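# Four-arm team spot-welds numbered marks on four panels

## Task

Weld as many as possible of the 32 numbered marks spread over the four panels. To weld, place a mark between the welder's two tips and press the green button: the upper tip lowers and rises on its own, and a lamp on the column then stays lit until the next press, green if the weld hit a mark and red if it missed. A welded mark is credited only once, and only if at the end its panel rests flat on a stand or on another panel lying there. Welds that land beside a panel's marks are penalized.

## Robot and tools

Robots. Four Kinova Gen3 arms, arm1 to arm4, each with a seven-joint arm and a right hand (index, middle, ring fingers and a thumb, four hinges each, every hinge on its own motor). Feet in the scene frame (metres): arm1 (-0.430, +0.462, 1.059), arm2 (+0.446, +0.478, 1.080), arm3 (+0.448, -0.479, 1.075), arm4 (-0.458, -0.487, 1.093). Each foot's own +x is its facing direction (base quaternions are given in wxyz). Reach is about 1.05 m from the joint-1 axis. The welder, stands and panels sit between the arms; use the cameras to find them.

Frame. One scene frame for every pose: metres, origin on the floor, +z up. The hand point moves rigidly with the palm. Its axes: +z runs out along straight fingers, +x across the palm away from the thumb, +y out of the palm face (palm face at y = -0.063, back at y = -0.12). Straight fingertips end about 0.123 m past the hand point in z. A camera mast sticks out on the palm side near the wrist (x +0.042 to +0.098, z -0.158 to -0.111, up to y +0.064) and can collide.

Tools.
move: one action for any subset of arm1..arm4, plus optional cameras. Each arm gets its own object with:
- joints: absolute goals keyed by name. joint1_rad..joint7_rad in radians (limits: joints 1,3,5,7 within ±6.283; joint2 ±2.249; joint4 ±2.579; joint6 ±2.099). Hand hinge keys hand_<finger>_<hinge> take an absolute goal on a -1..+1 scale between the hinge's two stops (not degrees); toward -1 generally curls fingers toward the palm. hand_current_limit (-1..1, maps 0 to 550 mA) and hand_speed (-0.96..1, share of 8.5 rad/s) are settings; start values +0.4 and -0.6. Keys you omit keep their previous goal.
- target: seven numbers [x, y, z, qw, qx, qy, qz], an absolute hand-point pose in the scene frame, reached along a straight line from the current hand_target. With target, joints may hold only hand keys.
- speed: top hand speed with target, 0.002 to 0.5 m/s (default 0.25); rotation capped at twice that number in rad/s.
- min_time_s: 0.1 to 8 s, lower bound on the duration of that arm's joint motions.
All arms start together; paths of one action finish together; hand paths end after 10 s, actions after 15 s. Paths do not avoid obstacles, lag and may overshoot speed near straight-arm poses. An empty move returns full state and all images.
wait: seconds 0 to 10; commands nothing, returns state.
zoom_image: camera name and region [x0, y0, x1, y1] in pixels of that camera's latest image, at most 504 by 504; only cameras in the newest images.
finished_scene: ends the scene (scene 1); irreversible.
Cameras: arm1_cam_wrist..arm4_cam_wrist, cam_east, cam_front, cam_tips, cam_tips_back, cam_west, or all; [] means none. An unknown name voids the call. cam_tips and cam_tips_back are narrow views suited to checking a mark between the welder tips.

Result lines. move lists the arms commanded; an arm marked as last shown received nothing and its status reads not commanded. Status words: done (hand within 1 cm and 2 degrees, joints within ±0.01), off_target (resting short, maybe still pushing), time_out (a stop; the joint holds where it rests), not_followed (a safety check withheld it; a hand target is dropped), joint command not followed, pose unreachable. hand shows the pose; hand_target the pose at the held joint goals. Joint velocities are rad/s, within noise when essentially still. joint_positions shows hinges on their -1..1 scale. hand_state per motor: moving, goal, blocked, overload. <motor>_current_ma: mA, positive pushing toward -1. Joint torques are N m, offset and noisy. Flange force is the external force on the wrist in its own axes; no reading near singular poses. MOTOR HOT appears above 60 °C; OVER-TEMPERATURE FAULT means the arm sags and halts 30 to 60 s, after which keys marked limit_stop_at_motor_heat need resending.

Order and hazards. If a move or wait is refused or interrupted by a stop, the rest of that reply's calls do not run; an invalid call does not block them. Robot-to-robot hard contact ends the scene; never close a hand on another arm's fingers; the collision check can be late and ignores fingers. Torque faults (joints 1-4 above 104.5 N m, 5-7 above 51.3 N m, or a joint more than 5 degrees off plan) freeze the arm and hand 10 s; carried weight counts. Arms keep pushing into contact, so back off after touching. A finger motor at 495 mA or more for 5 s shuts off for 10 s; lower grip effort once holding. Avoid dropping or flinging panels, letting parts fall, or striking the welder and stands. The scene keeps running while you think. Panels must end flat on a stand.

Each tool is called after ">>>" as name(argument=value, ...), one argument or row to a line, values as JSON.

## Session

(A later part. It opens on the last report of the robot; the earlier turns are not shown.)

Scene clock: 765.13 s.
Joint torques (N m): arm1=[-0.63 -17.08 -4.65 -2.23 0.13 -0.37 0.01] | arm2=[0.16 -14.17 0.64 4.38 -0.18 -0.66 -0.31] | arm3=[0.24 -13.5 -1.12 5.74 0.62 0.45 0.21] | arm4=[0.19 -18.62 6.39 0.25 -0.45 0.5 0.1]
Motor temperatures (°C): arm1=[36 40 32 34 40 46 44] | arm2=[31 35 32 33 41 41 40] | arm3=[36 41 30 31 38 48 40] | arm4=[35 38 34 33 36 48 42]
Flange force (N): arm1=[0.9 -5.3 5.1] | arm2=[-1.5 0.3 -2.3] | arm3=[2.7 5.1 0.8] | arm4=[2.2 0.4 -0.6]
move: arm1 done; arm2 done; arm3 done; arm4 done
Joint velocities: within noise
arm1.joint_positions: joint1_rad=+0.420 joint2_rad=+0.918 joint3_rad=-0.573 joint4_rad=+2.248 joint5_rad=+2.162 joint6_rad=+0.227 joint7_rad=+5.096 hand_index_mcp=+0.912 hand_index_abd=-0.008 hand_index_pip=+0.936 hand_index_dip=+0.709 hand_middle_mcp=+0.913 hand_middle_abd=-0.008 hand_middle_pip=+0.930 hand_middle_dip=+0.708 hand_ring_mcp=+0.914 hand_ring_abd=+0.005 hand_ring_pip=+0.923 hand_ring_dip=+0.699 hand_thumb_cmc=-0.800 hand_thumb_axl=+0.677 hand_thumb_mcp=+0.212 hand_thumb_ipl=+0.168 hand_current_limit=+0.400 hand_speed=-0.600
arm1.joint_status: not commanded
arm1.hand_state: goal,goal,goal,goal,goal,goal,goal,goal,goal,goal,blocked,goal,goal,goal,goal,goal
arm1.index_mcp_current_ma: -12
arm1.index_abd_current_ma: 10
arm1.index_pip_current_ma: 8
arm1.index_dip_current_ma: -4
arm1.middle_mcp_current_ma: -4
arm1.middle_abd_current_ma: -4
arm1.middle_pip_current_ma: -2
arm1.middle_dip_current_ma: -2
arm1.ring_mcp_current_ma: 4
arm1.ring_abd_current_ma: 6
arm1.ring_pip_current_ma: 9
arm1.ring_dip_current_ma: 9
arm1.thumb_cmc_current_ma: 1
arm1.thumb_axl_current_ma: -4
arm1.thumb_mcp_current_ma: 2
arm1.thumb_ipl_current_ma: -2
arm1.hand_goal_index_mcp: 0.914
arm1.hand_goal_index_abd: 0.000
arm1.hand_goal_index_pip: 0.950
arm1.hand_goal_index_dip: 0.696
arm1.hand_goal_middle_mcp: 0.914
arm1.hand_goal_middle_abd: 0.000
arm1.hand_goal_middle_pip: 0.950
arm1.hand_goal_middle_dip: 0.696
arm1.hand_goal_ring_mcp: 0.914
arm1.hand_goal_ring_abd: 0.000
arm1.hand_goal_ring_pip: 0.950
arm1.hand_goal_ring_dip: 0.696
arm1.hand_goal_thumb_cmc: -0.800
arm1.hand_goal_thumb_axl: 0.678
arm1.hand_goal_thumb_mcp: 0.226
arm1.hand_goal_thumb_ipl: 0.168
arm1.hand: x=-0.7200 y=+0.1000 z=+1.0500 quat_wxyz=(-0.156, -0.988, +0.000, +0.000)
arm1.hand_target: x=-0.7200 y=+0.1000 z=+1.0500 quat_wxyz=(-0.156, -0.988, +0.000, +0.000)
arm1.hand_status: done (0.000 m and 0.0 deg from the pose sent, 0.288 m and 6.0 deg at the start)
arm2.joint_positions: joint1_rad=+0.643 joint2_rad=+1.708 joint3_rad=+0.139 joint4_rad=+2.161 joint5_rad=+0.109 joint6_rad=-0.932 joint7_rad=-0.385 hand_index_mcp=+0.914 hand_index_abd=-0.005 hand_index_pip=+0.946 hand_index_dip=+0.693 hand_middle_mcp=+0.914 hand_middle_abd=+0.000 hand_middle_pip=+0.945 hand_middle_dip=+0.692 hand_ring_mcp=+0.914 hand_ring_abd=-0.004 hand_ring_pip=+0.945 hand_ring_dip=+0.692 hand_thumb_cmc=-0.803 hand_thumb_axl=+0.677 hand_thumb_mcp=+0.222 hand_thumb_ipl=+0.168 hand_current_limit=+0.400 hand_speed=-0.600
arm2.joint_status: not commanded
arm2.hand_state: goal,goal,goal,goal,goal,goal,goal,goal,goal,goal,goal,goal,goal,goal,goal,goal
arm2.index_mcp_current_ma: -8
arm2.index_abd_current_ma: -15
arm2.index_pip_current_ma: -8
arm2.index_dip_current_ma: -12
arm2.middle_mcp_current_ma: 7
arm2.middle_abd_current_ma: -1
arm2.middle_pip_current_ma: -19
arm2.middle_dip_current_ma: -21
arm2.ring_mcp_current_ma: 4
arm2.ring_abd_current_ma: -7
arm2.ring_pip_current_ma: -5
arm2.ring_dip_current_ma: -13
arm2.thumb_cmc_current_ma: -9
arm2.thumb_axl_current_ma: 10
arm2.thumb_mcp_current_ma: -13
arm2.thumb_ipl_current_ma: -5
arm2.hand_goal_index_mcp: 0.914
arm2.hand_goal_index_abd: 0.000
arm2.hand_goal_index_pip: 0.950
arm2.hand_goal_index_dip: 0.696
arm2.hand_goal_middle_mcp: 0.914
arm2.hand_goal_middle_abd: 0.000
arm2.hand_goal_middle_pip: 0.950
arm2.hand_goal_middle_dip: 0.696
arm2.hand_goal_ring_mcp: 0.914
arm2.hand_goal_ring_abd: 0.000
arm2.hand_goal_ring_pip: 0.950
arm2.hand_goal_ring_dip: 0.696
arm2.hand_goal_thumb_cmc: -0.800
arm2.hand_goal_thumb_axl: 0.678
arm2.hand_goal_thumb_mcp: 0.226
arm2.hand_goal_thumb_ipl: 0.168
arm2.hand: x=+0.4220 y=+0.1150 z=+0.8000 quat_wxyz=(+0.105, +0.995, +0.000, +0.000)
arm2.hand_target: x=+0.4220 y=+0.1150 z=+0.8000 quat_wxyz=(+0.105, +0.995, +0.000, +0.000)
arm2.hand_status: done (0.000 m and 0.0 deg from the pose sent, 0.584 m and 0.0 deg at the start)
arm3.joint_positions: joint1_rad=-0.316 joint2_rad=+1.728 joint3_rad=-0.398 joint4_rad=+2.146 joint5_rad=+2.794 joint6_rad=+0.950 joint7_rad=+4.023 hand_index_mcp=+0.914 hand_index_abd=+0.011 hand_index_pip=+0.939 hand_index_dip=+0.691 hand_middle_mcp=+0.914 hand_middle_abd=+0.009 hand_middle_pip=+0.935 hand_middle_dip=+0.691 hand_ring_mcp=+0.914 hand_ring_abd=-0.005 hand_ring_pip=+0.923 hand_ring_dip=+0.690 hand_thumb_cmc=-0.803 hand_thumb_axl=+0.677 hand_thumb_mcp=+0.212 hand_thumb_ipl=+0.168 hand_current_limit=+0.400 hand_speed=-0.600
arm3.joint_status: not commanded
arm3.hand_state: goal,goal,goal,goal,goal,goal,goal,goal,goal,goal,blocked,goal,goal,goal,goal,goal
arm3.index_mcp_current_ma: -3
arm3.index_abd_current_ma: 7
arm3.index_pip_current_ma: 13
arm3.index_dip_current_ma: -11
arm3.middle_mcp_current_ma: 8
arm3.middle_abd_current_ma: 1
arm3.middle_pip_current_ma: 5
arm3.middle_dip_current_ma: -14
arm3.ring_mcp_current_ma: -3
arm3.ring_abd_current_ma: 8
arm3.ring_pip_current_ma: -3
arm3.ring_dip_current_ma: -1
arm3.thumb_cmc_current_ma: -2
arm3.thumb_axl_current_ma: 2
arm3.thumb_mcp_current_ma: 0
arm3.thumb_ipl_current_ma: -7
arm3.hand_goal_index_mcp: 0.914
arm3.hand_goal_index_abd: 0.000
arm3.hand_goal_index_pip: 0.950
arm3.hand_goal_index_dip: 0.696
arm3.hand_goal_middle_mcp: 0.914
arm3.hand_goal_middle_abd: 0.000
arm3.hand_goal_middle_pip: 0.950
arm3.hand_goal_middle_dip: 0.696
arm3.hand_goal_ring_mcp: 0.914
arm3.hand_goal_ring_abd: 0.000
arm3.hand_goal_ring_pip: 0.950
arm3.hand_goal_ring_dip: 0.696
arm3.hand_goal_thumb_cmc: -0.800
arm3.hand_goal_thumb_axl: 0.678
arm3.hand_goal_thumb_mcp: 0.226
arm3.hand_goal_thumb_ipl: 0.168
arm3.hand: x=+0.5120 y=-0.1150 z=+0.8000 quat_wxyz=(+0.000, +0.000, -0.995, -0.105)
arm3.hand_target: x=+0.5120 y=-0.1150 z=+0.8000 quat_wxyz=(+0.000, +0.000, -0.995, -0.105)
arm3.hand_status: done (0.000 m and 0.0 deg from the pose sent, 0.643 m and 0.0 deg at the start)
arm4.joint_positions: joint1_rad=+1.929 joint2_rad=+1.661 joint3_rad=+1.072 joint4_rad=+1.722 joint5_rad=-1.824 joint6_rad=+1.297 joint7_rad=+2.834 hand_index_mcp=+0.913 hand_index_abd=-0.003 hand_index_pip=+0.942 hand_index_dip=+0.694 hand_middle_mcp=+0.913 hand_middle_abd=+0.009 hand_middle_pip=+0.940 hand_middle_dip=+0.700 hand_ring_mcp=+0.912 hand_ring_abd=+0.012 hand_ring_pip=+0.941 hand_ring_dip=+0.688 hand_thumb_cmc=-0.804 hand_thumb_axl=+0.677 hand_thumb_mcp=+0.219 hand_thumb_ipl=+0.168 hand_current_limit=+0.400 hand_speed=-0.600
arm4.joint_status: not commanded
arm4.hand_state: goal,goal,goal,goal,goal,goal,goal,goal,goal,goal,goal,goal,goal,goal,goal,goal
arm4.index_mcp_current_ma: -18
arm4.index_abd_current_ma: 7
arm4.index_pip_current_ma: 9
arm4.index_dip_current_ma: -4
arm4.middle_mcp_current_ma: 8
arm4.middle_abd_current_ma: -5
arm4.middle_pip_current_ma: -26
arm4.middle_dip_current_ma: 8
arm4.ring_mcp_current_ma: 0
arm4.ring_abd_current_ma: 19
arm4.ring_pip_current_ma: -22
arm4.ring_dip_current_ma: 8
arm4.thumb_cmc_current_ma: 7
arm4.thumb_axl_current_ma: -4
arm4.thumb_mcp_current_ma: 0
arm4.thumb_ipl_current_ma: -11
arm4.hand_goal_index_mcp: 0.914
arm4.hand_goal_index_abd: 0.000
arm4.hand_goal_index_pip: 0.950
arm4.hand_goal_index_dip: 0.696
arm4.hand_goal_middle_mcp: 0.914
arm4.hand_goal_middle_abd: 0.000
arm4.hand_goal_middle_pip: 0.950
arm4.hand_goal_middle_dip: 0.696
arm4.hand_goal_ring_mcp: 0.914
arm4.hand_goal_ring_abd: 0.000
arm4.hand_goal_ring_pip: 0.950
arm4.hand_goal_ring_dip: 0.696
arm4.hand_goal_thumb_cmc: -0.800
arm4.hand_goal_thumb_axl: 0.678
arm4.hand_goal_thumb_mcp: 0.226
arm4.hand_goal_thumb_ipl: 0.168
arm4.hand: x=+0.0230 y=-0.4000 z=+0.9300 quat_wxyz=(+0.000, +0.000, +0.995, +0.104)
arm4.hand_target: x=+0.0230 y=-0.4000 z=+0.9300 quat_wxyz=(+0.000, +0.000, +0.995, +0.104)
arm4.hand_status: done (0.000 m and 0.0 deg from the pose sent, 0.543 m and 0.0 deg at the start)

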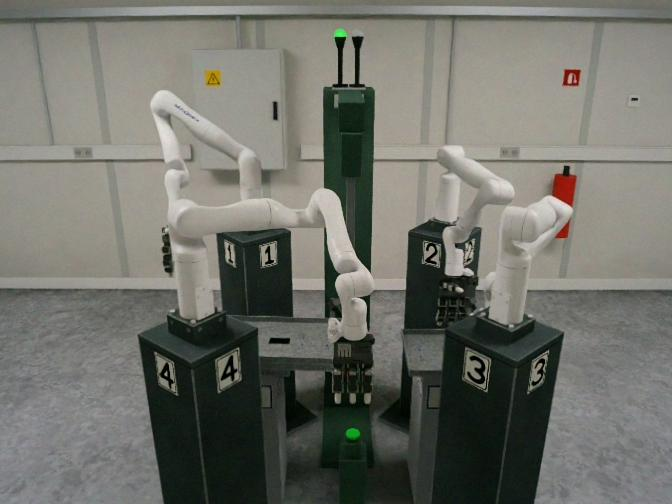

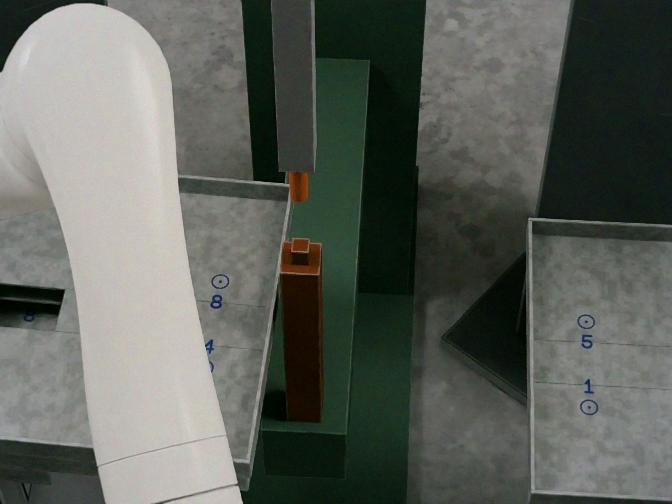

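>>> move(
  arm2={"target": [0.422, 0.1025, 0.7158, 0.1045, 0.9945, 0, 0], "speed": 0.06},
  arm3={"target": [0.512, -0.105, 0.7158, 0, 0, 0.9945, 0.1045], "speed": 0.06},
  arm4={"target": [0.023, -0.503, 0.90, 0, 0, 1, 0], "speed": 0.12, "joints": {"hand_index_mcp": 0.1, "hand_index_pip": -0.5, "hand_index_dip": 0, "hand_ring_mcp": 0.1, "hand_ring_pip": -0.5, "hand_ring_dip": 0, "hand_middle_mcp": 0.754, "hand_middle_pip": 0.576, "hand_middle_dip": 0.696}},
  cameras=["cam_east", "cam_tips"],
)

Scene clock: 769.07 s.
Joint torques (N m): arm1=[-0.65 -17.12 -4.65 -2.24 0.17 -0.33 0.02] | arm2=[0.12 -14.31 0.77 3.79 -0.17 -0.71 -0.31] | arm3=[0.31 -13.45 -1.04 5.31 0.56 0.4 0.23] | arm4=[0.24 -18.34 6.99 0.85 -0.27 0.13 0.04]
Motor temperatures (°C): arm1=[36 40 32 34 40 46 44] | arm2=[31 35 32 33 41 41 40] | arm3=[36 40 30 31 38 48 40] | arm4=[35 38 34 33 36 48 42]
Flange force (N): arm1=[0.8 -5.3 5.0] | arm2=[-1.1 0.3 -1.9] | arm3=[2.7 4.4 1.5] | arm4=[2.4 0.7 -0.5]
move: arm2 done; arm3 done; arm4 off_target
Joint velocities: within noise
arm1: as last shown
arm1.index_mcp_current_ma: -3
arm1.index_abd_current_ma: 11
arm1.index_pip_current_ma: 6
arm1.index_dip_current_ma: -1
arm1.middle_mcp_current_ma: 10
arm1.middle_abd_current_ma: -2
arm1.middle_pip_current_ma: 1
arm1.middle_dip_current_ma: 4
arm1.ring_abd_current_ma: 11
arm1.ring_pip_current_ma: 6
arm1.ring_dip_current_ma: 7
arm1.thumb_axl_current_ma: 2
arm1.thumb_mcp_current_ma: 0
arm2.joint_positions: joint1_rad=+0.645 joint2_rad=+1.863 joint3_rad=+0.128 joint4_rad=+1.902 joint5_rad=+0.094 joint6_rad=-0.828 joint7_rad=-0.396 hand_index_mcp=+0.914 hand_index_abd=-0.005 hand_index_pip=+0.946 hand_index_dip=+0.693 hand_middle_mcp=+0.914 hand_middle_abd=+0.000 hand_middle_pip=+0.945 hand_middle_dip=+0.692 hand_ring_mcp=+0.914 hand_ring_abd=-0.004 hand_ring_pip=+0.945 hand_ring_dip=+0.692 hand_thumb_cmc=-0.803 hand_thumb_axl=+0.677 hand_thumb_mcp=+0.222 hand_thumb_ipl=+0.168 hand_current_limit=+0.400 hand_speed=-0.600
arm2.joint_status: not commanded
arm2.hand_state: goal,goal,goal,goal,goal,goal,goal,goal,goal,goal,goal,goal,goal,goal,goal,goal
arm2.index_mcp_current_ma: -6
arm2.index_abd_current_ma: -16
arm2.index_pip_current_ma: -9
arm2.index_dip_current_ma: -13
arm2.middle_mcp_current_ma: 13
arm2.middle_abd_current_ma: 3
arm2.middle_pip_current_ma: -25
arm2.middle_dip_current_ma: -14
arm2.ring_mcp_current_ma: 6
arm2.ring_abd_current_ma: -8
arm2.ring_pip_current_ma: -8
arm2.ring_dip_current_ma: -11
arm2.thumb_cmc_current_ma: -10
arm2.thumb_axl_current_ma: 5
arm2.thumb_mcp_current_ma: -8
arm2.thumb_ipl_current_ma: -6
arm2.hand_goal_index_mcp: 0.914
arm2.hand_goal_index_abd: 0.000
arm2.hand_goal_index_pip: 0.950
arm2.hand_goal_index_dip: 0.696
arm2.hand_goal_middle_mcp: 0.914
arm2.hand_goal_middle_abd: 0.000
arm2.hand_goal_middle_pip: 0.950
arm2.hand_goal_middle_dip: 0.696
arm2.hand_goal_ring_mcp: 0.914
arm2.hand_goal_ring_abd: 0.000
arm2.hand_goal_ring_pip: 0.950
arm2.hand_goal_ring_dip: 0.696
arm2.hand_goal_thumb_cmc: -0.800
arm2.hand_goal_thumb_axl: 0.678
arm2.hand_goal_thumb_mcp: 0.226
arm2.hand_goal_thumb_ipl: 0.168
arm2.hand: x=+0.4220 y=+0.1025 z=+0.7158 quat_wxyz=(+0.105, +0.995, +0.000, +0.000)
arm2.hand_target: x=+0.4220 y=+0.1025 z=+0.7158 quat_wxyz=(+0.105, +0.995, +0.000, +0.000)
arm2.hand_status: done (0.000 m and 0.0 deg from the pose sent, 0.085 m and 0.0 deg at the start)
arm3.joint_positions: joint1_rad=-0.322 joint2_rad=+1.886 joint3_rad=-0.361 joint4_rad=+1.897 joint5_rad=+2.842 joint6_rad=+0.852 joint7_rad=+4.050 hand_index_mcp=+0.914 hand_index_abd=+0.011 hand_index_pip=+0.939 hand_index_dip=+0.691 hand_middle_mcp=+0.913 hand_middle_abd=+0.009 hand_middle_pip=+0.935 hand_middle_dip=+0.691 hand_ring_mcp=+0.913 hand_ring_abd=-0.005 hand_ring_pip=+0.923 hand_ring_dip=+0.690 hand_thumb_cmc=-0.803 hand_thumb_axl=+0.677 hand_thumb_mcp=+0.212 hand_thumb_ipl=+0.168 hand_current_limit=+0.400 hand_speed=-0.600
arm3.joint_status: not commanded
arm3.hand_state: goal,goal,goal,goal,goal,goal,goal,goal,goal,goal,blocked,goal,goal,goal,goal,goal
arm3.index_mcp_current_ma: 4
arm3.index_abd_current_ma: 9
arm3.index_pip_current_ma: 9
arm3.index_dip_current_ma: -17
arm3.middle_mcp_current_ma: 7
arm3.middle_abd_current_ma: 2
arm3.middle_pip_current_ma: 2
arm3.middle_dip_current_ma: -15
arm3.ring_mcp_current_ma: -2
arm3.ring_abd_current_ma: 3
arm3.ring_pip_current_ma: -2
arm3.ring_dip_current_ma: -4
arm3.thumb_cmc_current_ma: -7
arm3.thumb_axl_current_ma: 2
arm3.thumb_mcp_current_ma: -3
arm3.thumb_ipl_current_ma: -12
arm3.hand_goal_index_mcp: 0.914
arm3.hand_goal_index_abd: 0.000
arm3.hand_goal_index_pip: 0.950
arm3.hand_goal_index_dip: 0.696
arm3.hand_goal_middle_mcp: 0.914
arm3.hand_goal_middle_abd: 0.000
arm3.hand_goal_middle_pip: 0.950
arm3.hand_goal_middle_dip: 0.696
arm3.hand_goal_ring_mcp: 0.914
arm3.hand_goal_ring_abd: 0.000
arm3.hand_goal_ring_pip: 0.950
arm3.hand_goal_ring_dip: 0.696
arm3.hand_goal_thumb_cmc: -0.800
arm3.hand_goal_thumb_axl: 0.678
arm3.hand_goal_thumb_mcp: 0.226
arm3.hand_goal_thumb_ipl: 0.168
arm3.hand: x=+0.5120 y=-0.1050 z=+0.7158 quat_wxyz=(+0.000, +0.000, -0.995, -0.105)
arm3.hand_target: x=+0.5120 y=-0.1050 z=+0.7158 quat_wxyz=(+0.000, +0.000, -0.995, -0.105)
arm3.hand_status: done (0.000 m and 0.0 deg from the pose sent, 0.085 m and 0.0 deg at the start)
arm4.joint_positions: joint1_rad=+1.996 joint2_rad=+1.742 joint3_rad=+1.162 joint4_rad=+1.690 joint5_rad=-1.807 joint6_rad=+1.196 joint7_rad=+2.856 hand_index_mcp=+0.143 hand_index_abd=-0.003 hand_index_pip=-0.486 hand_index_dip=+0.004 hand_middle_mcp=+0.751 hand_middle_abd=+0.009 hand_middle_pip=+0.579 hand_middle_dip=+0.701 hand_ring_mcp=+0.140 hand_ring_abd=+0.012 hand_ring_pip=-0.487 hand_ring_dip=+0.006 hand_thumb_cmc=-0.804 hand_thumb_axl=+0.677 hand_thumb_mcp=+0.219 hand_thumb_ipl=+0.168 hand_current_limit=+0.400 hand_speed=-0.600
arm4.joint_status: hand_index_mcp off_target (ended at +0.143, target +0.100); hand_ring_mcp off_target (ended at +0.140, target +0.100); the others done
arm4.hand_state: blocked,goal,goal,goal,goal,goal,goal,goal,blocked,goal,goal,goal,goal,goal,goal,goal
arm4.index_mcp_current_ma: 40
arm4.index_abd_current_ma: 9
arm4.index_pip_current_ma: 8
arm4.index_dip_current_ma: -4
arm4.middle_mcp_current_ma: -6
arm4.middle_abd_current_ma: -1
arm4.middle_pip_current_ma: -17
arm4.middle_dip_current_ma: -7
arm4.ring_mcp_current_ma: 28
arm4.ring_abd_current_ma: 19
arm4.ring_pip_current_ma: 11
arm4.ring_dip_current_ma: 15
arm4.thumb_cmc_current_ma: -2
arm4.thumb_axl_current_ma: -2
arm4.thumb_mcp_current_ma: -9
arm4.thumb_ipl_current_ma: -12
arm4.hand_goal_index_mcp: 0.100
arm4.hand_goal_index_abd: 0.000
arm4.hand_goal_index_pip: -0.500
arm4.hand_goal_index_dip: 0.000
arm4.hand_goal_middle_mcp: 0.754
arm4.hand_goal_middle_abd: 0.000
arm4.hand_goal_middle_pip: 0.576
arm4.hand_goal_middle_dip: 0.696
arm4.hand_goal_ring_mcp: 0.100
arm4.hand_goal_ring_abd: 0.000
arm4.hand_goal_ring_pip: -0.500
arm4.hand_goal_ring_dip: 0.000
arm4.hand_goal_thumb_cmc: -0.800
arm4.hand_goal_thumb_axl: 0.678
arm4.hand_goal_thumb_mcp: 0.226
arm4.hand_goal_thumb_ipl: 0.168
arm4.hand: x=+0.0230 y=-0.5030 z=+0.9000 quat_wxyz=(+0.000, +0.000, +1.000, +0.000)
arm4.hand_target: x=+0.0230 y=-0.5030 z=+0.9000 quat_wxyz=(+0.000, +0.000, +1.000, +0.000)
arm4.hand_status: done (0.000 m and 0.0 deg from the pose sent, 0.107 m and 12.0 deg at the start)

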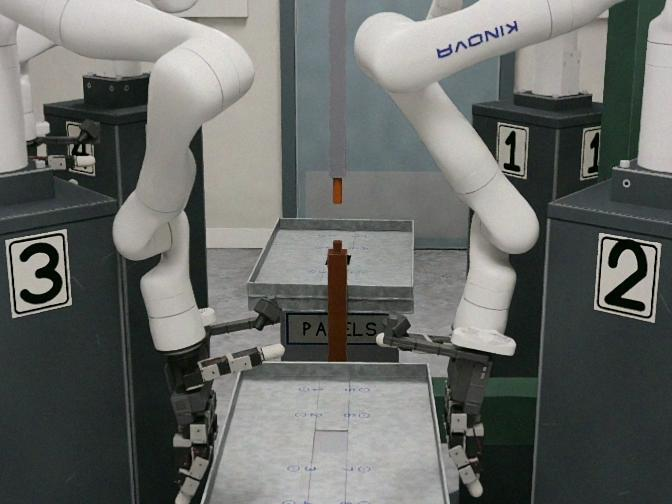

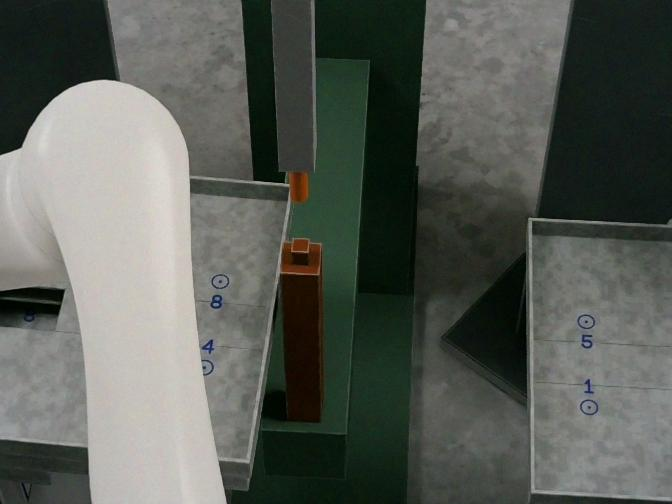

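>>> move(
  arm2={"target": [0.422, 0.0835, 0.7158, 0.1045, 0.9945, 0, 0], "speed": 0.03},
  arm3={"target": [0.512, -0.0863, 0.7158, 0, 0, 0.9945, 0.1045], "speed": 0.03},
  cameras=["cam_tips"],
)

Scene clock: 774.10 s.
Joint torques (N m): arm1=[-0.68 -17.15 -4.73 -2.22 0.2 -0.36 0.05] | arm2=[-0.72 -23.86 1.62 -8.05 -0.95 -5.45 -0.22] | arm3=[-1.63 -21.43 -7.05 -3.67 4.1 2.95 0.63] | arm4=[0.15 -18.29 7.01 0.84 -0.25 0.09 0.1]
Motor temperatures (°C): arm1=[36 40 32 34 40 46 44] | arm2=[31 35 32 33 41 41 40] | arm3=[36 40 30 31 38 48 40] | arm4=[35 38 34 33 36 48 42]
Flange force (N): arm1=[0.6 -5.2 5.1] | arm2=[-3.8 -15.1 -16.1] | arm3=[-0.5 -11.3 -9.3] | arm4=[2.2 0.6 -0.5]
move: arm2 done; arm3 done
Joint velocities: within noise
arm1, arm4: as last shown
arm1.index_mcp_current_ma: -5
arm1.index_abd_current_ma: 3
arm1.index_pip_current_ma: 11
arm1.index_dip_current_ma: 8
arm1.middle_mcp_current_ma: 6
arm1.middle_abd_current_ma: 4
arm1.middle_pip_current_ma: -1
arm1.middle_dip_current_ma: 1
arm1.ring_mcp_current_ma: 0
arm1.ring_abd_current_ma: 12
arm1.ring_pip_current_ma: 8
arm1.ring_dip_current_ma: 8
arm1.thumb_cmc_current_ma: 3
arm1.thumb_axl_current_ma: -3
arm1.thumb_mcp_current_ma: -5
arm1.thumb_ipl_current_ma: -3
arm2.joint_positions: joint1_rad=+0.657 joint2_rad=+1.838 joint3_rad=+0.134 joint4_rad=+1.866 joint5_rad=+0.114 joint6_rad=-0.768 joint7_rad=-0.403 hand_index_mcp=+0.961 hand_index_abd=+0.002 hand_index_pip=+0.941 hand_index_dip=+0.693 hand_middle_mcp=+0.960 hand_middle_abd=+0.004 hand_middle_pip=+0.938 hand_middle_dip=+0.692 hand_ring_mcp=+0.959 hand_ring_abd=+0.003 hand_ring_pip=+0.937 hand_ring_dip=+0.692 hand_thumb_cmc=-0.803 hand_thumb_axl=+0.677 hand_thumb_mcp=+0.222 hand_thumb_ipl=+0.168 hand_current_limit=+0.400 hand_speed=-0.600
arm2.joint_status: not commanded
arm2.hand_state: blocked,goal,goal,goal,blocked,goal,goal,goal,blocked,goal,goal,goal,goal,goal,goal,goal
arm2.index_mcp_current_ma: 199
arm2.index_abd_current_ma: 2
arm2.index_pip_current_ma: -27
arm2.index_dip_current_ma: -12
arm2.middle_mcp_current_ma: 215
arm2.middle_abd_current_ma: 5
arm2.middle_pip_current_ma: -55
arm2.middle_dip_current_ma: -20
arm2.ring_mcp_current_ma: 203
arm2.ring_abd_current_ma: 7
arm2.ring_pip_current_ma: -44
arm2.ring_dip_current_ma: -11
arm2.thumb_cmc_current_ma: -8
arm2.thumb_axl_current_ma: 12
arm2.thumb_mcp_current_ma: -14
arm2.thumb_ipl_current_ma: -8
arm2.hand_goal_index_mcp: 0.914
arm2.hand_goal_index_abd: 0.000
arm2.hand_goal_index_pip: 0.950
arm2.hand_goal_index_dip: 0.696
arm2.hand_goal_middle_mcp: 0.914
arm2.hand_goal_middle_abd: 0.000
arm2.hand_goal_middle_pip: 0.950
arm2.hand_goal_middle_dip: 0.696
arm2.hand_goal_ring_mcp: 0.914
arm2.hand_goal_ring_abd: 0.000
arm2.hand_goal_ring_pip: 0.950
arm2.hand_goal_ring_dip: 0.696
arm2.hand_goal_thumb_cmc: -0.800
arm2.hand_goal_thumb_axl: 0.678
arm2.hand_goal_thumb_mcp: 0.226
arm2.hand_goal_thumb_ipl: 0.168
arm2.hand: x=+0.4220 y=+0.0835 z=+0.7158 quat_wxyz=(+0.104, +0.995, +0.000, +0.000)
arm2.hand_target: x=+0.4220 y=+0.0835 z=+0.7158 quat_wxyz=(+0.104, +0.995, +0.000, +0.000)
arm2.hand_status: done (0.000 m and 0.0 deg from the pose sent, 0.019 m and 0.0 deg at the start)
arm3.joint_positions: joint1_rad=-0.347 joint2_rad=+1.863 joint3_rad=-0.370 joint4_rad=+1.861 joint5_rad=+2.805 joint6_rad=+0.802 joint7_rad=+4.061 hand_index_mcp=+1.000 hand_index_abd=+0.011 hand_index_pip=+0.938 hand_index_dip=+0.691 hand_middle_mcp=+1.000 hand_middle_abd=+0.009 hand_middle_pip=+0.935 hand_middle_dip=+0.691 hand_ring_mcp=+0.997 hand_ring_abd=-0.005 hand_ring_pip=+0.922 hand_ring_dip=+0.690 hand_thumb_cmc=-0.803 hand_thumb_axl=+0.677 hand_thumb_mcp=+0.212 hand_thumb_ipl=+0.168 hand_current_limit=+0.400 hand_speed=-0.600
arm3.joint_status: not commanded
arm3.hand_state: blocked,goal,goal,goal,blocked,goal,goal,goal,blocked,goal,blocked,goal,goal,goal,goal,goal
arm3.index_mcp_current_ma: 17
arm3.index_abd_current_ma: 11
arm3.index_pip_current_ma: 8
arm3.index_dip_current_ma: -14
arm3.middle_mcp_current_ma: 27
arm3.middle_abd_current_ma: 8
arm3.middle_pip_current_ma: 6
arm3.middle_dip_current_ma: -6
arm3.ring_mcp_current_ma: 17
arm3.ring_abd_current_ma: 6
arm3.ring_pip_current_ma: 1
arm3.ring_dip_current_ma: 1
arm3.thumb_cmc_current_ma: -9
arm3.thumb_axl_current_ma: -1
arm3.thumb_mcp_current_ma: 0
arm3.thumb_ipl_current_ma: -7
arm3.hand_goal_index_mcp: 0.914
arm3.hand_goal_index_abd: 0.000
arm3.hand_goal_index_pip: 0.950
arm3.hand_goal_index_dip: 0.696
arm3.hand_goal_middle_mcp: 0.914
arm3.hand_goal_middle_abd: 0.000
arm3.hand_goal_middle_pip: 0.950
arm3.hand_goal_middle_dip: 0.696
arm3.hand_goal_ring_mcp: 0.914
arm3.hand_goal_ring_abd: 0.000
arm3.hand_goal_ring_pip: 0.950
arm3.hand_goal_ring_dip: 0.696
arm3.hand_goal_thumb_cmc: -0.800
arm3.hand_goal_thumb_axl: 0.678
arm3.hand_goal_thumb_mcp: 0.226
arm3.hand_goal_thumb_ipl: 0.168
arm3.hand: x=+0.5120 y=-0.0863 z=+0.7158 quat_wxyz=(+0.000, +0.000, -0.995, -0.104)
arm3.hand_target: x=+0.5120 y=-0.0863 z=+0.7158 quat_wxyz=(+0.000, +0.000, -0.995, -0.105)
arm3.hand_status: done (0.000 m and 0.0 deg from the pose sent, 0.019 m and 0.0 deg at the start)
arm4.index_mcp_current_ma: 45
arm4.index_abd_current_ma: 2
arm4.index_pip_current_ma: 12
arm4.index_dip_current_ma: -2
arm4.middle_mcp_current_ma: -14
arm4.middle_abd_current_ma: -10
arm4.middle_pip_current_ma: -2
arm4.middle_dip_current_ma: -5
arm4.ring_mcp_current_ma: 38
arm4.ring_abd_current_ma: 5
arm4.ring_pip_current_ma: 10
arm4.ring_dip_current_ma: 1
arm4.thumb_cmc_current_ma: 0
arm4.thumb_axl_current_ma: -7
arm4.thumb_mcp_current_ma: -4
arm4.thumb_ipl_current_ma: -5

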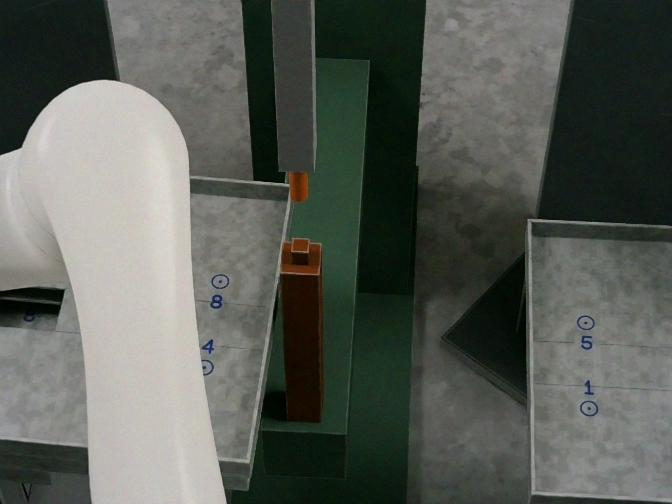

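>>> move(
  arm2={"target": [0.422, 0.0835, 0.83, 0.1045, 0.9945, 0, 0], "speed": 0.06},
  arm3={"target": [0.512, -0.0863, 0.83, 0, 0, 0.9945, 0.1045], "speed": 0.06},
  cameras=["cam_tips"],
)

>>> move(
  arm2={"target": [0.422, 0.0835, 0.87, 0.1045, 0.9945, 0, 0], "speed": 0.06, "joints": {"hand_index_pip": 0.56, "hand_middle_pip": 0.56, "hand_ring_pip": 0.56}},
  arm3={"target": [0.512, -0.0863, 0.87, 0, 0, 0.9945, 0.1045], "speed": 0.06, "joints": {"hand_index_pip": 0.56, "hand_middle_pip": 0.56, "hand_ring_pip": 0.56}},
  cameras=["cam_tips", "cam_front"],
)

Scene clock: 777.07 s.
Joint torques (N m): arm1=[-0.65 -17.1 -4.67 -2.2 0.18 -0.39 0.04] | arm2=[-1.08 -26.49 1.77 -6.21 -1.02 -6.51 -0.19] | arm3=[-1.85 -22.47 -8.04 -2.58 4.58 3.31 0.57] | arm4=[0.19 -18.32 7.08 0.9 -0.3 0.11 0.07]
Motor temperatures (°C): arm1=[36 40 32 34 40 46 44] | arm2=[31 35 32 33 41 41 40] | arm3=[36 40 30 31 38 48 40] | arm4=[35 38 34 33 36 48 42]
Flange force (N): arm1=[0.8 -5.2 5.2] | arm2=[-5.0 -17.7 -2.2] | arm3=[-1.4 -11.9 -1.2] | arm4=[2.1 0.6 -0.4]
move: arm2 done; arm3 done
Joint velocities: within noise
arm1, arm4: as last shown
arm1.index_mcp_current_ma: -11
arm1.index_abd_current_ma: 10
arm1.index_dip_current_ma: 6
arm1.middle_mcp_current_ma: 5
arm1.middle_abd_current_ma: -4
arm1.middle_pip_current_ma: -3
arm1.ring_mcp_current_ma: -7
arm1.ring_abd_current_ma: 6
arm1.ring_pip_current_ma: 9
arm1.ring_dip_current_ma: 9
arm1.thumb_cmc_current_ma: 2
arm1.thumb_axl_current_ma: -4
arm1.thumb_mcp_current_ma: -1
arm1.thumb_ipl_current_ma: -6
arm2.joint_positions: joint1_rad=+0.663 joint2_rad=+1.586 joint3_rad=+0.157 joint4_rad=+2.168 joint5_rad=+0.155 joint6_rad=-0.822 joint7_rad=-0.395 hand_index_mcp=+0.970 hand_index_abd=+0.002 hand_index_pip=+0.947 hand_index_dip=+0.693 hand_middle_mcp=+0.970 hand_middle_abd=+0.004 hand_middle_pip=+0.943 hand_middle_dip=+0.692 hand_ring_mcp=+0.970 hand_ring_abd=+0.003 hand_ring_pip=+0.940 hand_ring_dip=+0.692 hand_thumb_cmc=-0.803 hand_thumb_axl=+0.677 hand_thumb_mcp=+0.222 hand_thumb_ipl=+0.168 hand_current_limit=+0.400 hand_speed=-0.600
arm2.joint_status: not commanded
arm2.hand_state: blocked,goal,goal,goal,blocked,goal,goal,goal,blocked,goal,goal,goal,goal,goal,goal,goal
arm2.index_mcp_current_ma: 248
arm2.index_abd_current_ma: 1
arm2.index_pip_current_ma: 0
arm2.index_dip_current_ma: -11
arm2.middle_mcp_current_ma: 259
arm2.middle_abd_current_ma: 10
arm2.middle_pip_current_ma: -30
arm2.middle_dip_current_ma: -18
arm2.ring_mcp_current_ma: 258
arm2.ring_abd_current_ma: 9
arm2.ring_pip_current_ma: -24
arm2.ring_dip_current_ma: -15
arm2.thumb_cmc_current_ma: -3
arm2.thumb_axl_current_ma: 7
arm2.thumb_mcp_current_ma: -16
arm2.thumb_ipl_current_ma: -5
arm2.hand_goal_index_mcp: 0.914
arm2.hand_goal_index_abd: 0.000
arm2.hand_goal_index_pip: 0.950
arm2.hand_goal_index_dip: 0.696
arm2.hand_goal_middle_mcp: 0.914
arm2.hand_goal_middle_abd: 0.000
arm2.hand_goal_middle_pip: 0.950
arm2.hand_goal_middle_dip: 0.696
arm2.hand_goal_ring_mcp: 0.914
arm2.hand_goal_ring_abd: 0.000
arm2.hand_goal_ring_pip: 0.950
arm2.hand_goal_ring_dip: 0.696
arm2.hand_goal_thumb_cmc: -0.800
arm2.hand_goal_thumb_axl: 0.678
arm2.hand_goal_thumb_mcp: 0.226
arm2.hand_goal_thumb_ipl: 0.168
arm2.hand: x=+0.4220 y=+0.0835 z=+0.8300 quat_wxyz=(+0.105, +0.995, +0.000, +0.000)
arm2.hand_target: x=+0.4220 y=+0.0835 z=+0.8300 quat_wxyz=(+0.104, +0.995, +0.000, +0.000)
arm2.hand_status: done (0.000 m and 0.0 deg from the pose sent, 0.114 m and 0.0 deg at the start)
arm3.joint_positions: joint1_rad=-0.354 joint2_rad=+1.616 joint3_rad=-0.428 joint4_rad=+2.157 joint5_rad=+2.707 joint6_rad=+0.871 joint7_rad=+4.034 hand_index_mcp=+1.000 hand_index_abd=+0.010 hand_index_pip=+0.938 hand_index_dip=+0.691 hand_middle_mcp=+1.000 hand_middle_abd=+0.009 hand_middle_pip=+0.935 hand_middle_dip=+0.691 hand_ring_mcp=+0.999 hand_ring_abd=-0.005 hand_ring_pip=+0.923 hand_ring_dip=+0.690 hand_thumb_cmc=-0.803 hand_thumb_axl=+0.677 hand_thumb_mcp=+0.212 hand_thumb_ipl=+0.168 hand_current_limit=+0.400 hand_speed=-0.600
arm3.joint_status: not commanded
arm3.hand_state: blocked,goal,goal,goal,blocked,goal,goal,goal,blocked,goal,blocked,goal,goal,goal,goal,goal
arm3.index_mcp_current_ma: 17
arm3.index_abd_current_ma: 7
arm3.index_pip_current_ma: 8
arm3.index_dip_current_ma: -3
arm3.middle_mcp_current_ma: 14
arm3.middle_abd_current_ma: 4
arm3.middle_pip_current_ma: 2
arm3.middle_dip_current_ma: -9
arm3.ring_mcp_current_ma: 10
arm3.ring_abd_current_ma: 12
arm3.ring_pip_current_ma: 3
arm3.ring_dip_current_ma: -1
arm3.thumb_cmc_current_ma: -4
arm3.thumb_axl_current_ma: -6
arm3.thumb_mcp_current_ma: 5
arm3.thumb_ipl_current_ma: -12
arm3.hand_goal_index_mcp: 0.914
arm3.hand_goal_index_abd: 0.000
arm3.hand_goal_index_pip: 0.950
arm3.hand_goal_index_dip: 0.696
arm3.hand_goal_middle_mcp: 0.914
arm3.hand_goal_middle_abd: 0.000
arm3.hand_goal_middle_pip: 0.950
arm3.hand_goal_middle_dip: 0.696
arm3.hand_goal_ring_mcp: 0.914
arm3.hand_goal_ring_abd: 0.000
arm3.hand_goal_ring_pip: 0.950
arm3.hand_goal_ring_dip: 0.696
arm3.hand_goal_thumb_cmc: -0.800
arm3.hand_goal_thumb_axl: 0.678
arm3.hand_goal_thumb_mcp: 0.226
arm3.hand_goal_thumb_ipl: 0.168
arm3.hand: x=+0.5120 y=-0.0863 z=+0.8300 quat_wxyz=(+0.000, +0.000, -0.995, -0.105)
arm3.hand_target: x=+0.5120 y=-0.0863 z=+0.8300 quat_wxyz=(+0.000, +0.000, -0.995, -0.105)
arm3.hand_status: done (0.000 m and 0.0 deg from the pose sent, 0.114 m and 0.0 deg at the start)
arm4.index_mcp_current_ma: 42
arm4.index_abd_current_ma: 13
arm4.index_pip_current_ma: 10
arm4.index_dip_current_ma: -5
arm4.middle_mcp_current_ma: -5
arm4.middle_abd_current_ma: -7
arm4.middle_pip_current_ma: -10
arm4.middle_dip_current_ma: 3
arm4.ring_mcp_current_ma: 50
arm4.ring_abd_current_ma: 13
arm4.ring_pip_current_ma: -12
arm4.ring_dip_current_ma: 8
arm4.thumb_cmc_current_ma: 12
arm4.thumb_axl_current_ma: 13
arm4.thumb_ipl_current_ma: 2

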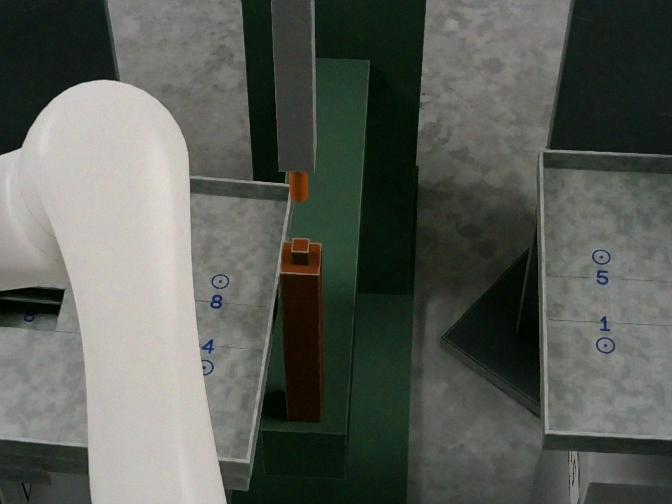

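Scene clock: 778.23 s.
Joint torques (N m): arm1=[-0.68 -17.18 -4.73 -2.17 0.13 -0.38 0.03] | arm2=[-1.04 -25.15 1.58 -6.01 -1.03 -6.11 -0.27] | arm3=[-1.67 -22.09 -7.54 -3.09 4.38 3.46 0.43] | arm4=[0.22 -18.33 7.08 0.94 -0.27 0.08 0.06]
Motor temperatures (°C): arm1=[36 40 32 34 40 46 44] | arm2=[31 35 32 33 41 41 40] | arm3=[36 40 30 31 38 48 40] | arm4=[35 38 34 33 36 48 42]
Flange force (N): arm1=[0.6 -5.4 5.4] | arm2=[-5.1 -17.5 -2.9] | arm3=[-1.2 -11.7 -1.5] | arm4=[2.0 0.6 -0.3]
move: arm2 done; arm3 done
Joint velocities: within noise
arm1, arm4: as last shown
arm1.index_mcp_current_ma: -5
arm1.index_pip_current_ma: 5
arm1.index_dip_current_ma: 5
arm1.middle_mcp_current_ma: 12
arm1.middle_abd_current_ma: 1
arm1.middle_pip_current_ma: 1
arm1.ring_mcp_current_ma: 2
arm1.ring_pip_current_ma: 8
arm1.ring_dip_current_ma: 6
arm1.thumb_cmc_current_ma: 1
arm1.thumb_axl_current_ma: 1
arm1.thumb_mcp_current_ma: 4
arm1.thumb_ipl_current_ma: 5
arm2.joint_positions: joint1_rad=+0.665 joint2_rad=+1.488 joint3_rad=+0.167 joint4_rad=+2.258 joint5_rad=+0.175 joint6_rad=-0.815 joint7_rad=-0.393 hand_index_mcp=+0.969 hand_index_abd=+0.000 hand_index_pip=+0.559 hand_index_dip=+0.693 hand_middle_mcp=+0.969 hand_middle_abd=+0.002 hand_middle_pip=+0.559 hand_middle_dip=+0.692 hand_ring_mcp=+0.969 hand_ring_abd=+0.001 hand_ring_pip=+0.559 hand_ring_dip=+0.692 hand_thumb_cmc=-0.803 hand_thumb_axl=+0.677 hand_thumb_mcp=+0.222 hand_thumb_ipl=+0.168 hand_current_limit=+0.400 hand_speed=-0.600
arm2.joint_status: all done
arm2.hand_state: blocked,goal,goal,goal,blocked,goal,goal,goal,blocked,goal,goal,goal,goal,goal,goal,goal
arm2.index_mcp_current_ma: 237
arm2.index_abd_current_ma: -4
arm2.index_pip_current_ma: 10
arm2.index_dip_current_ma: -13
arm2.middle_mcp_current_ma: 256
arm2.middle_abd_current_ma: -2
arm2.middle_pip_current_ma: -4
arm2.middle_dip_current_ma: -16
arm2.ring_mcp_current_ma: 247
arm2.ring_abd_current_ma: 7
arm2.ring_pip_current_ma: 5
arm2.ring_dip_current_ma: -13
arm2.thumb_cmc_current_ma: -8
arm2.thumb_axl_current_ma: 4
arm2.thumb_mcp_current_ma: -10
arm2.thumb_ipl_current_ma: -4
arm2.hand_goal_index_mcp: 0.914
arm2.hand_goal_index_abd: 0.000
arm2.hand_goal_index_pip: 0.560
arm2.hand_goal_index_dip: 0.696
arm2.hand_goal_middle_mcp: 0.914
arm2.hand_goal_middle_abd: 0.000
arm2.hand_goal_middle_pip: 0.560
arm2.hand_goal_middle_dip: 0.696
arm2.hand_goal_ring_mcp: 0.914
arm2.hand_goal_ring_abd: 0.000
arm2.hand_goal_ring_pip: 0.560
arm2.hand_goal_ring_dip: 0.696
arm2.hand_goal_thumb_cmc: -0.800
arm2.hand_goal_thumb_axl: 0.678
arm2.hand_goal_thumb_mcp: 0.226
arm2.hand_goal_thumb_ipl: 0.168
arm2.hand: x=+0.4220 y=+0.0835 z=+0.8700 quat_wxyz=(+0.104, +0.995, +0.000, +0.000)
arm2.hand_target: x=+0.4220 y=+0.0835 z=+0.8700 quat_wxyz=(+0.104, +0.995, +0.000, +0.000)
arm2.hand_status: done (0.000 m and 0.0 deg from the pose sent, 0.040 m and 0.0 deg at the start)
arm3.joint_positions: joint1_rad=-0.360 joint2_rad=+1.518 joint3_rad=-0.453 joint4_rad=+2.244 joint5_rad=+2.660 joint6_rad=+0.869 joint7_rad=+4.024 hand_index_mcp=+1.000 hand_index_abd=+0.006 hand_index_pip=+0.562 hand_index_dip=+0.691 hand_middle_mcp=+1.000 hand_middle_abd=+0.005 hand_middle_pip=+0.562 hand_middle_dip=+0.691 hand_ring_mcp=+0.999 hand_ring_abd=-0.008 hand_ring_pip=+0.563 hand_ring_dip=+0.690 hand_thumb_cmc=-0.803 hand_thumb_axl=+0.677 hand_thumb_mcp=+0.212 hand_thumb_ipl=+0.168 hand_current_limit=+0.400 hand_speed=-0.600
arm3.joint_status: all done
arm3.hand_state: blocked,goal,goal,goal,blocked,goal,goal,goal,blocked,goal,goal,goal,goal,goal,goal,goal
arm3.index_mcp_current_ma: 20
arm3.index_abd_current_ma: 8
arm3.index_pip_current_ma: 18
arm3.index_dip_current_ma: -8
arm3.middle_mcp_current_ma: 14
arm3.middle_abd_current_ma: -3
arm3.middle_pip_current_ma: 7
arm3.middle_dip_current_ma: -13
arm3.ring_mcp_current_ma: 7
arm3.ring_abd_current_ma: 5
arm3.ring_pip_current_ma: 6
arm3.ring_dip_current_ma: 0
arm3.thumb_cmc_current_ma: -3
arm3.thumb_axl_current_ma: -6
arm3.thumb_mcp_current_ma: -6
arm3.thumb_ipl_current_ma: -9
arm3.hand_goal_index_mcp: 0.914
arm3.hand_goal_index_abd: 0.000
arm3.hand_goal_index_pip: 0.560
arm3.hand_goal_index_dip: 0.696
arm3.hand_goal_middle_mcp: 0.914
arm3.hand_goal_middle_abd: 0.000
arm3.hand_goal_middle_pip: 0.560
arm3.hand_goal_middle_dip: 0.696
arm3.hand_goal_ring_mcp: 0.914
arm3.hand_goal_ring_abd: 0.000
arm3.hand_goal_ring_pip: 0.560
arm3.hand_goal_ring_dip: 0.696
arm3.hand_goal_thumb_cmc: -0.800
arm3.hand_goal_thumb_axl: 0.678
arm3.hand_goal_thumb_mcp: 0.226
arm3.hand_goal_thumb_ipl: 0.168
arm3.hand: x=+0.5120 y=-0.0863 z=+0.8700 quat_wxyz=(+0.000, +0.000, -0.995, -0.105)
arm3.hand_target: x=+0.5120 y=-0.0863 z=+0.8700 quat_wxyz=(+0.000, +0.000, -0.995, -0.105)
arm3.hand_status: done (0.000 m and 0.0 deg from the pose sent, 0.040 m and 0.0 deg at the start)
arm4.index_mcp_current_ma: 35
arm4.index_abd_current_ma: 12
arm4.index_pip_current_ma: 4
arm4.index_dip_current_ma: 10
arm4.middle_abd_current_ma: 12
arm4.middle_pip_current_ma: -4
arm4.middle_dip_current_ma: -5
arm4.ring_mcp_current_ma: 19
arm4.ring_abd_current_ma: 12
arm4.ring_pip_current_ma: -5
arm4.ring_dip_current_ma: 12
arm4.thumb_cmc_current_ma: 19
arm4.thumb_axl_current_ma: 17
arm4.thumb_mcp_current_ma: 4
arm4.thumb_ipl_current_ma: -7
pictures: cam_front, cam_tips

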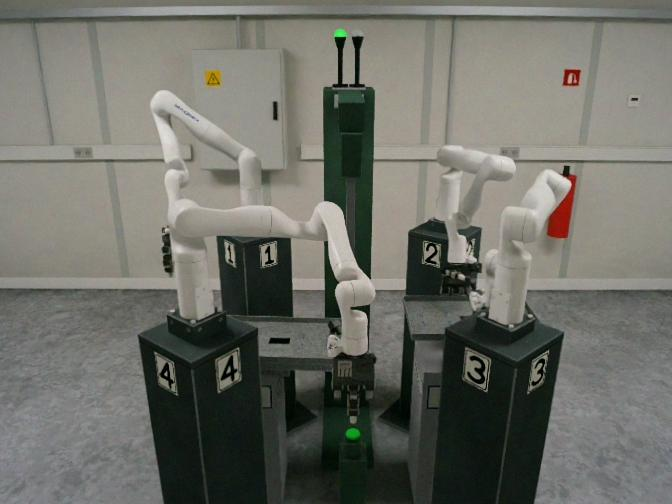

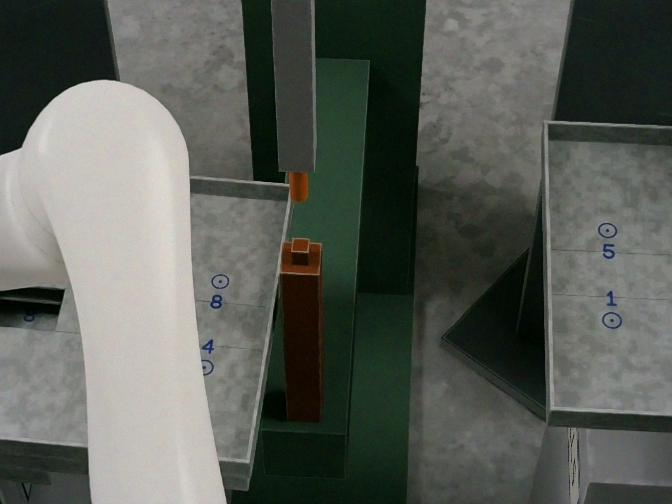

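>>> move(
  arm2={"target": [0.3339, 0.0906, 0.924, 0.1045, 0.9945, 0, 0], "speed": 0.09, "joints": {"hand_index_dip": -0.92, "hand_middle_dip": -0.92, "hand_ring_dip": -0.92}},
  arm3={"target": [0.4239, -0.0792, 0.924, 0, 0, 0.9945, 0.1045], "speed": 0.09, "joints": {"hand_index_dip": -0.92, "hand_middle_dip": -0.92, "hand_ring_dip": -0.92}},
  cameras=["cam_tips", "cam_front"],
)

Scene clock: 782.70 s.
Joint torques (N m): arm1=[-0.66 -17.08 -4.67 -2.21 0.16 -0.37 0.02] | arm2=[-2.49 -24.59 -0.51 -6.66 -0.7 -6.48 -0.3] | arm3=[-0.23 -22.64 -6.01 -5.06 4.64 4.15 0.63] | arm4=[0.12 -18.25 7.04 0.86 -0.31 0.15 0.11]
Motor temperatures (°C): arm1=[36 40 32 34 40 46 44] | arm2=[31 35 32 33 41 42 40] | arm3=[36 40 30 31 38 48 40] | arm4=[35 38 34 33 36 48 42]
Flange force (N): arm1=[0.7 -5.2 5.0] | arm2=[-4.1 -20.1 -3.2] | arm3=[0.2 -13.3 -3.3] | arm4=[2.0 0.5 -0.6]
move: arm2 done; arm3 done
Joint velocities: within noise
arm1, arm4: as last shown
arm1.index_mcp_current_ma: -7
arm1.index_abd_current_ma: 9
arm1.index_pip_current_ma: 10
arm1.index_dip_current_ma: 9
arm1.middle_mcp_current_ma: 7
arm1.middle_abd_current_ma: -5
arm1.middle_pip_current_ma: 4
arm1.middle_dip_current_ma: 2
arm1.ring_mcp_current_ma: 11
arm1.ring_abd_current_ma: 9
arm1.ring_pip_current_ma: 2
arm1.ring_dip_current_ma: 8
arm1.thumb_cmc_current_ma: -1
arm1.thumb_axl_current_ma: 4
arm1.thumb_ipl_current_ma: 2
arm2.joint_positions: joint1_rad=+0.917 joint2_rad=+1.363 joint3_rad=+0.304 joint4_rad=+2.339 joint5_rad=+0.441 joint6_rad=-0.815 joint7_rad=-0.317 hand_index_mcp=+0.969 hand_index_abd=-0.001 hand_index_pip=+0.559 hand_index_dip=-0.919 hand_middle_mcp=+0.969 hand_middle_abd=+0.001 hand_middle_pip=+0.559 hand_middle_dip=-0.919 hand_ring_mcp=+0.969 hand_ring_abd=+0.000 hand_ring_pip=+0.559 hand_ring_dip=-0.919 hand_thumb_cmc=-0.803 hand_thumb_axl=+0.677 hand_thumb_mcp=+0.222 hand_thumb_ipl=+0.168 hand_current_limit=+0.400 hand_speed=-0.600
arm2.joint_status: all done
arm2.hand_state: blocked,goal,goal,goal,blocked,goal,goal,goal,blocked,goal,goal,goal,goal,goal,goal,goal
arm2.index_mcp_current_ma: 238
arm2.index_abd_current_ma: -6
arm2.index_pip_current_ma: 6
arm2.index_dip_current_ma: 1
arm2.middle_mcp_current_ma: 252
arm2.middle_abd_current_ma: 0
arm2.middle_pip_current_ma: -10
arm2.middle_dip_current_ma: 5
arm2.ring_mcp_current_ma: 247
arm2.ring_abd_current_ma: 1
arm2.ring_pip_current_ma: 1
arm2.ring_dip_current_ma: 3
arm2.thumb_cmc_current_ma: -8
arm2.thumb_axl_current_ma: 6
arm2.thumb_mcp_current_ma: -15
arm2.thumb_ipl_current_ma: -5
arm2.hand_goal_index_mcp: 0.914
arm2.hand_goal_index_abd: 0.000
arm2.hand_goal_index_pip: 0.560
arm2.hand_goal_index_dip: -0.920
arm2.hand_goal_middle_mcp: 0.914
arm2.hand_goal_middle_abd: 0.000
arm2.hand_goal_middle_pip: 0.560
arm2.hand_goal_middle_dip: -0.920
arm2.hand_goal_ring_mcp: 0.914
arm2.hand_goal_ring_abd: 0.000
arm2.hand_goal_ring_pip: 0.560
arm2.hand_goal_ring_dip: -0.920
arm2.hand_goal_thumb_cmc: -0.800
arm2.hand_goal_thumb_axl: 0.678
arm2.hand_goal_thumb_mcp: 0.226
arm2.hand_goal_thumb_ipl: 0.168
arm2.hand: x=+0.3339 y=+0.0906 z=+0.9240 quat_wxyz=(+0.104, +0.995, +0.000, +0.000)
arm2.hand_target: x=+0.3339 y=+0.0906 z=+0.9240 quat_wxyz=(+0.105, +0.995, +0.000, +0.000)
arm2.hand_status: done (0.000 m and 0.0 deg from the pose sent, 0.104 m and 0.0 deg at the start)
arm3.joint_positions: joint1_rad=-0.602 joint2_rad=+1.420 joint3_rad=-0.624 joint4_rad=+2.318 joint5_rad=+2.400 joint6_rad=+0.950 joint7_rad=+3.922 hand_index_mcp=+1.000 hand_index_abd=+0.006 hand_index_pip=+0.562 hand_index_dip=-0.910 hand_middle_mcp=+1.000 hand_middle_abd=+0.005 hand_middle_pip=+0.562 hand_middle_dip=-0.909 hand_ring_mcp=+0.998 hand_ring_abd=-0.008 hand_ring_pip=+0.564 hand_ring_dip=-0.910 hand_thumb_cmc=-0.803 hand_thumb_axl=+0.677 hand_thumb_mcp=+0.212 hand_thumb_ipl=+0.168 hand_current_limit=+0.400 hand_speed=-0.600
arm3.joint_status: all done
arm3.hand_state: blocked,goal,goal,goal,blocked,goal,goal,goal,blocked,goal,goal,goal,goal,goal,goal,goal
arm3.index_mcp_current_ma: 17
arm3.index_abd_current_ma: 8
arm3.index_pip_current_ma: 5
arm3.index_dip_current_ma: -11
arm3.middle_mcp_current_ma: 21
arm3.middle_abd_current_ma: 2
arm3.middle_pip_current_ma: 7
arm3.middle_dip_current_ma: -3
arm3.ring_mcp_current_ma: 10
arm3.ring_abd_current_ma: 5
arm3.ring_pip_current_ma: 5
arm3.ring_dip_current_ma: 5
arm3.thumb_cmc_current_ma: -11
arm3.thumb_axl_current_ma: -5
arm3.thumb_mcp_current_ma: -4
arm3.thumb_ipl_current_ma: -11
arm3.hand_goal_index_mcp: 0.914
arm3.hand_goal_index_abd: 0.000
arm3.hand_goal_index_pip: 0.560
arm3.hand_goal_index_dip: -0.920
arm3.hand_goal_middle_mcp: 0.914
arm3.hand_goal_middle_abd: 0.000
arm3.hand_goal_middle_pip: 0.560
arm3.hand_goal_middle_dip: -0.920
arm3.hand_goal_ring_mcp: 0.914
arm3.hand_goal_ring_abd: 0.000
arm3.hand_goal_ring_pip: 0.560
arm3.hand_goal_ring_dip: -0.920
arm3.hand_goal_thumb_cmc: -0.800
arm3.hand_goal_thumb_axl: 0.678
arm3.hand_goal_thumb_mcp: 0.226
arm3.hand_goal_thumb_ipl: 0.168
arm3.hand: x=+0.4239 y=-0.0792 z=+0.9240 quat_wxyz=(+0.000, +0.000, -0.995, -0.105)
arm3.hand_target: x=+0.4239 y=-0.0792 z=+0.9240 quat_wxyz=(+0.000, +0.000, -0.995, -0.105)
arm3.hand_status: done (0.000 m and 0.0 deg from the pose sent, 0.104 m and 0.0 deg at the start)
arm4.index_mcp_current_ma: 36
arm4.index_abd_current_ma: -3
arm4.index_pip_current_ma: 16
arm4.index_dip_current_ma: -7
arm4.middle_mcp_current_ma: -23
arm4.middle_abd_current_ma: 1
arm4.middle_pip_current_ma: -1
arm4.middle_dip_current_ma: -8
arm4.ring_mcp_current_ma: 26
arm4.ring_abd_current_ma: 10
arm4.ring_pip_current_ma: 7
arm4.ring_dip_current_ma: 18
arm4.thumb_cmc_current_ma: 4
arm4.thumb_axl_current_ma: 4
arm4.thumb_mcp_current_ma: -9
arm4.thumb_ipl_current_ma: -2
pictures: cam_front, cam_tips

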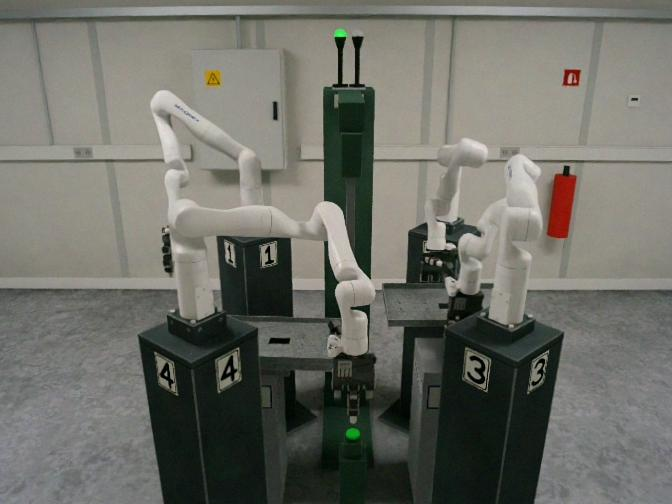

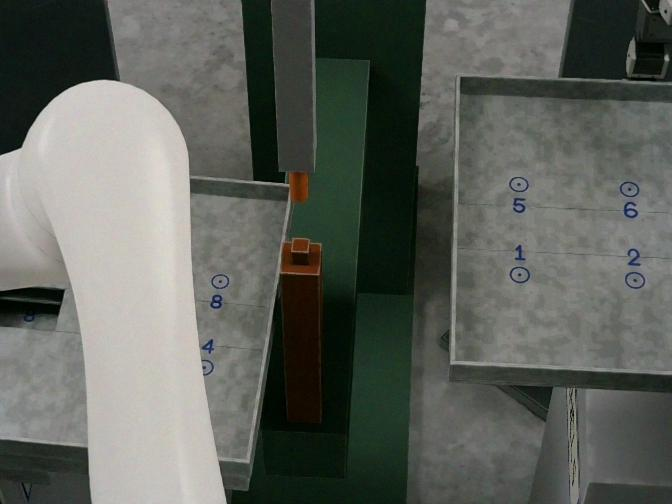

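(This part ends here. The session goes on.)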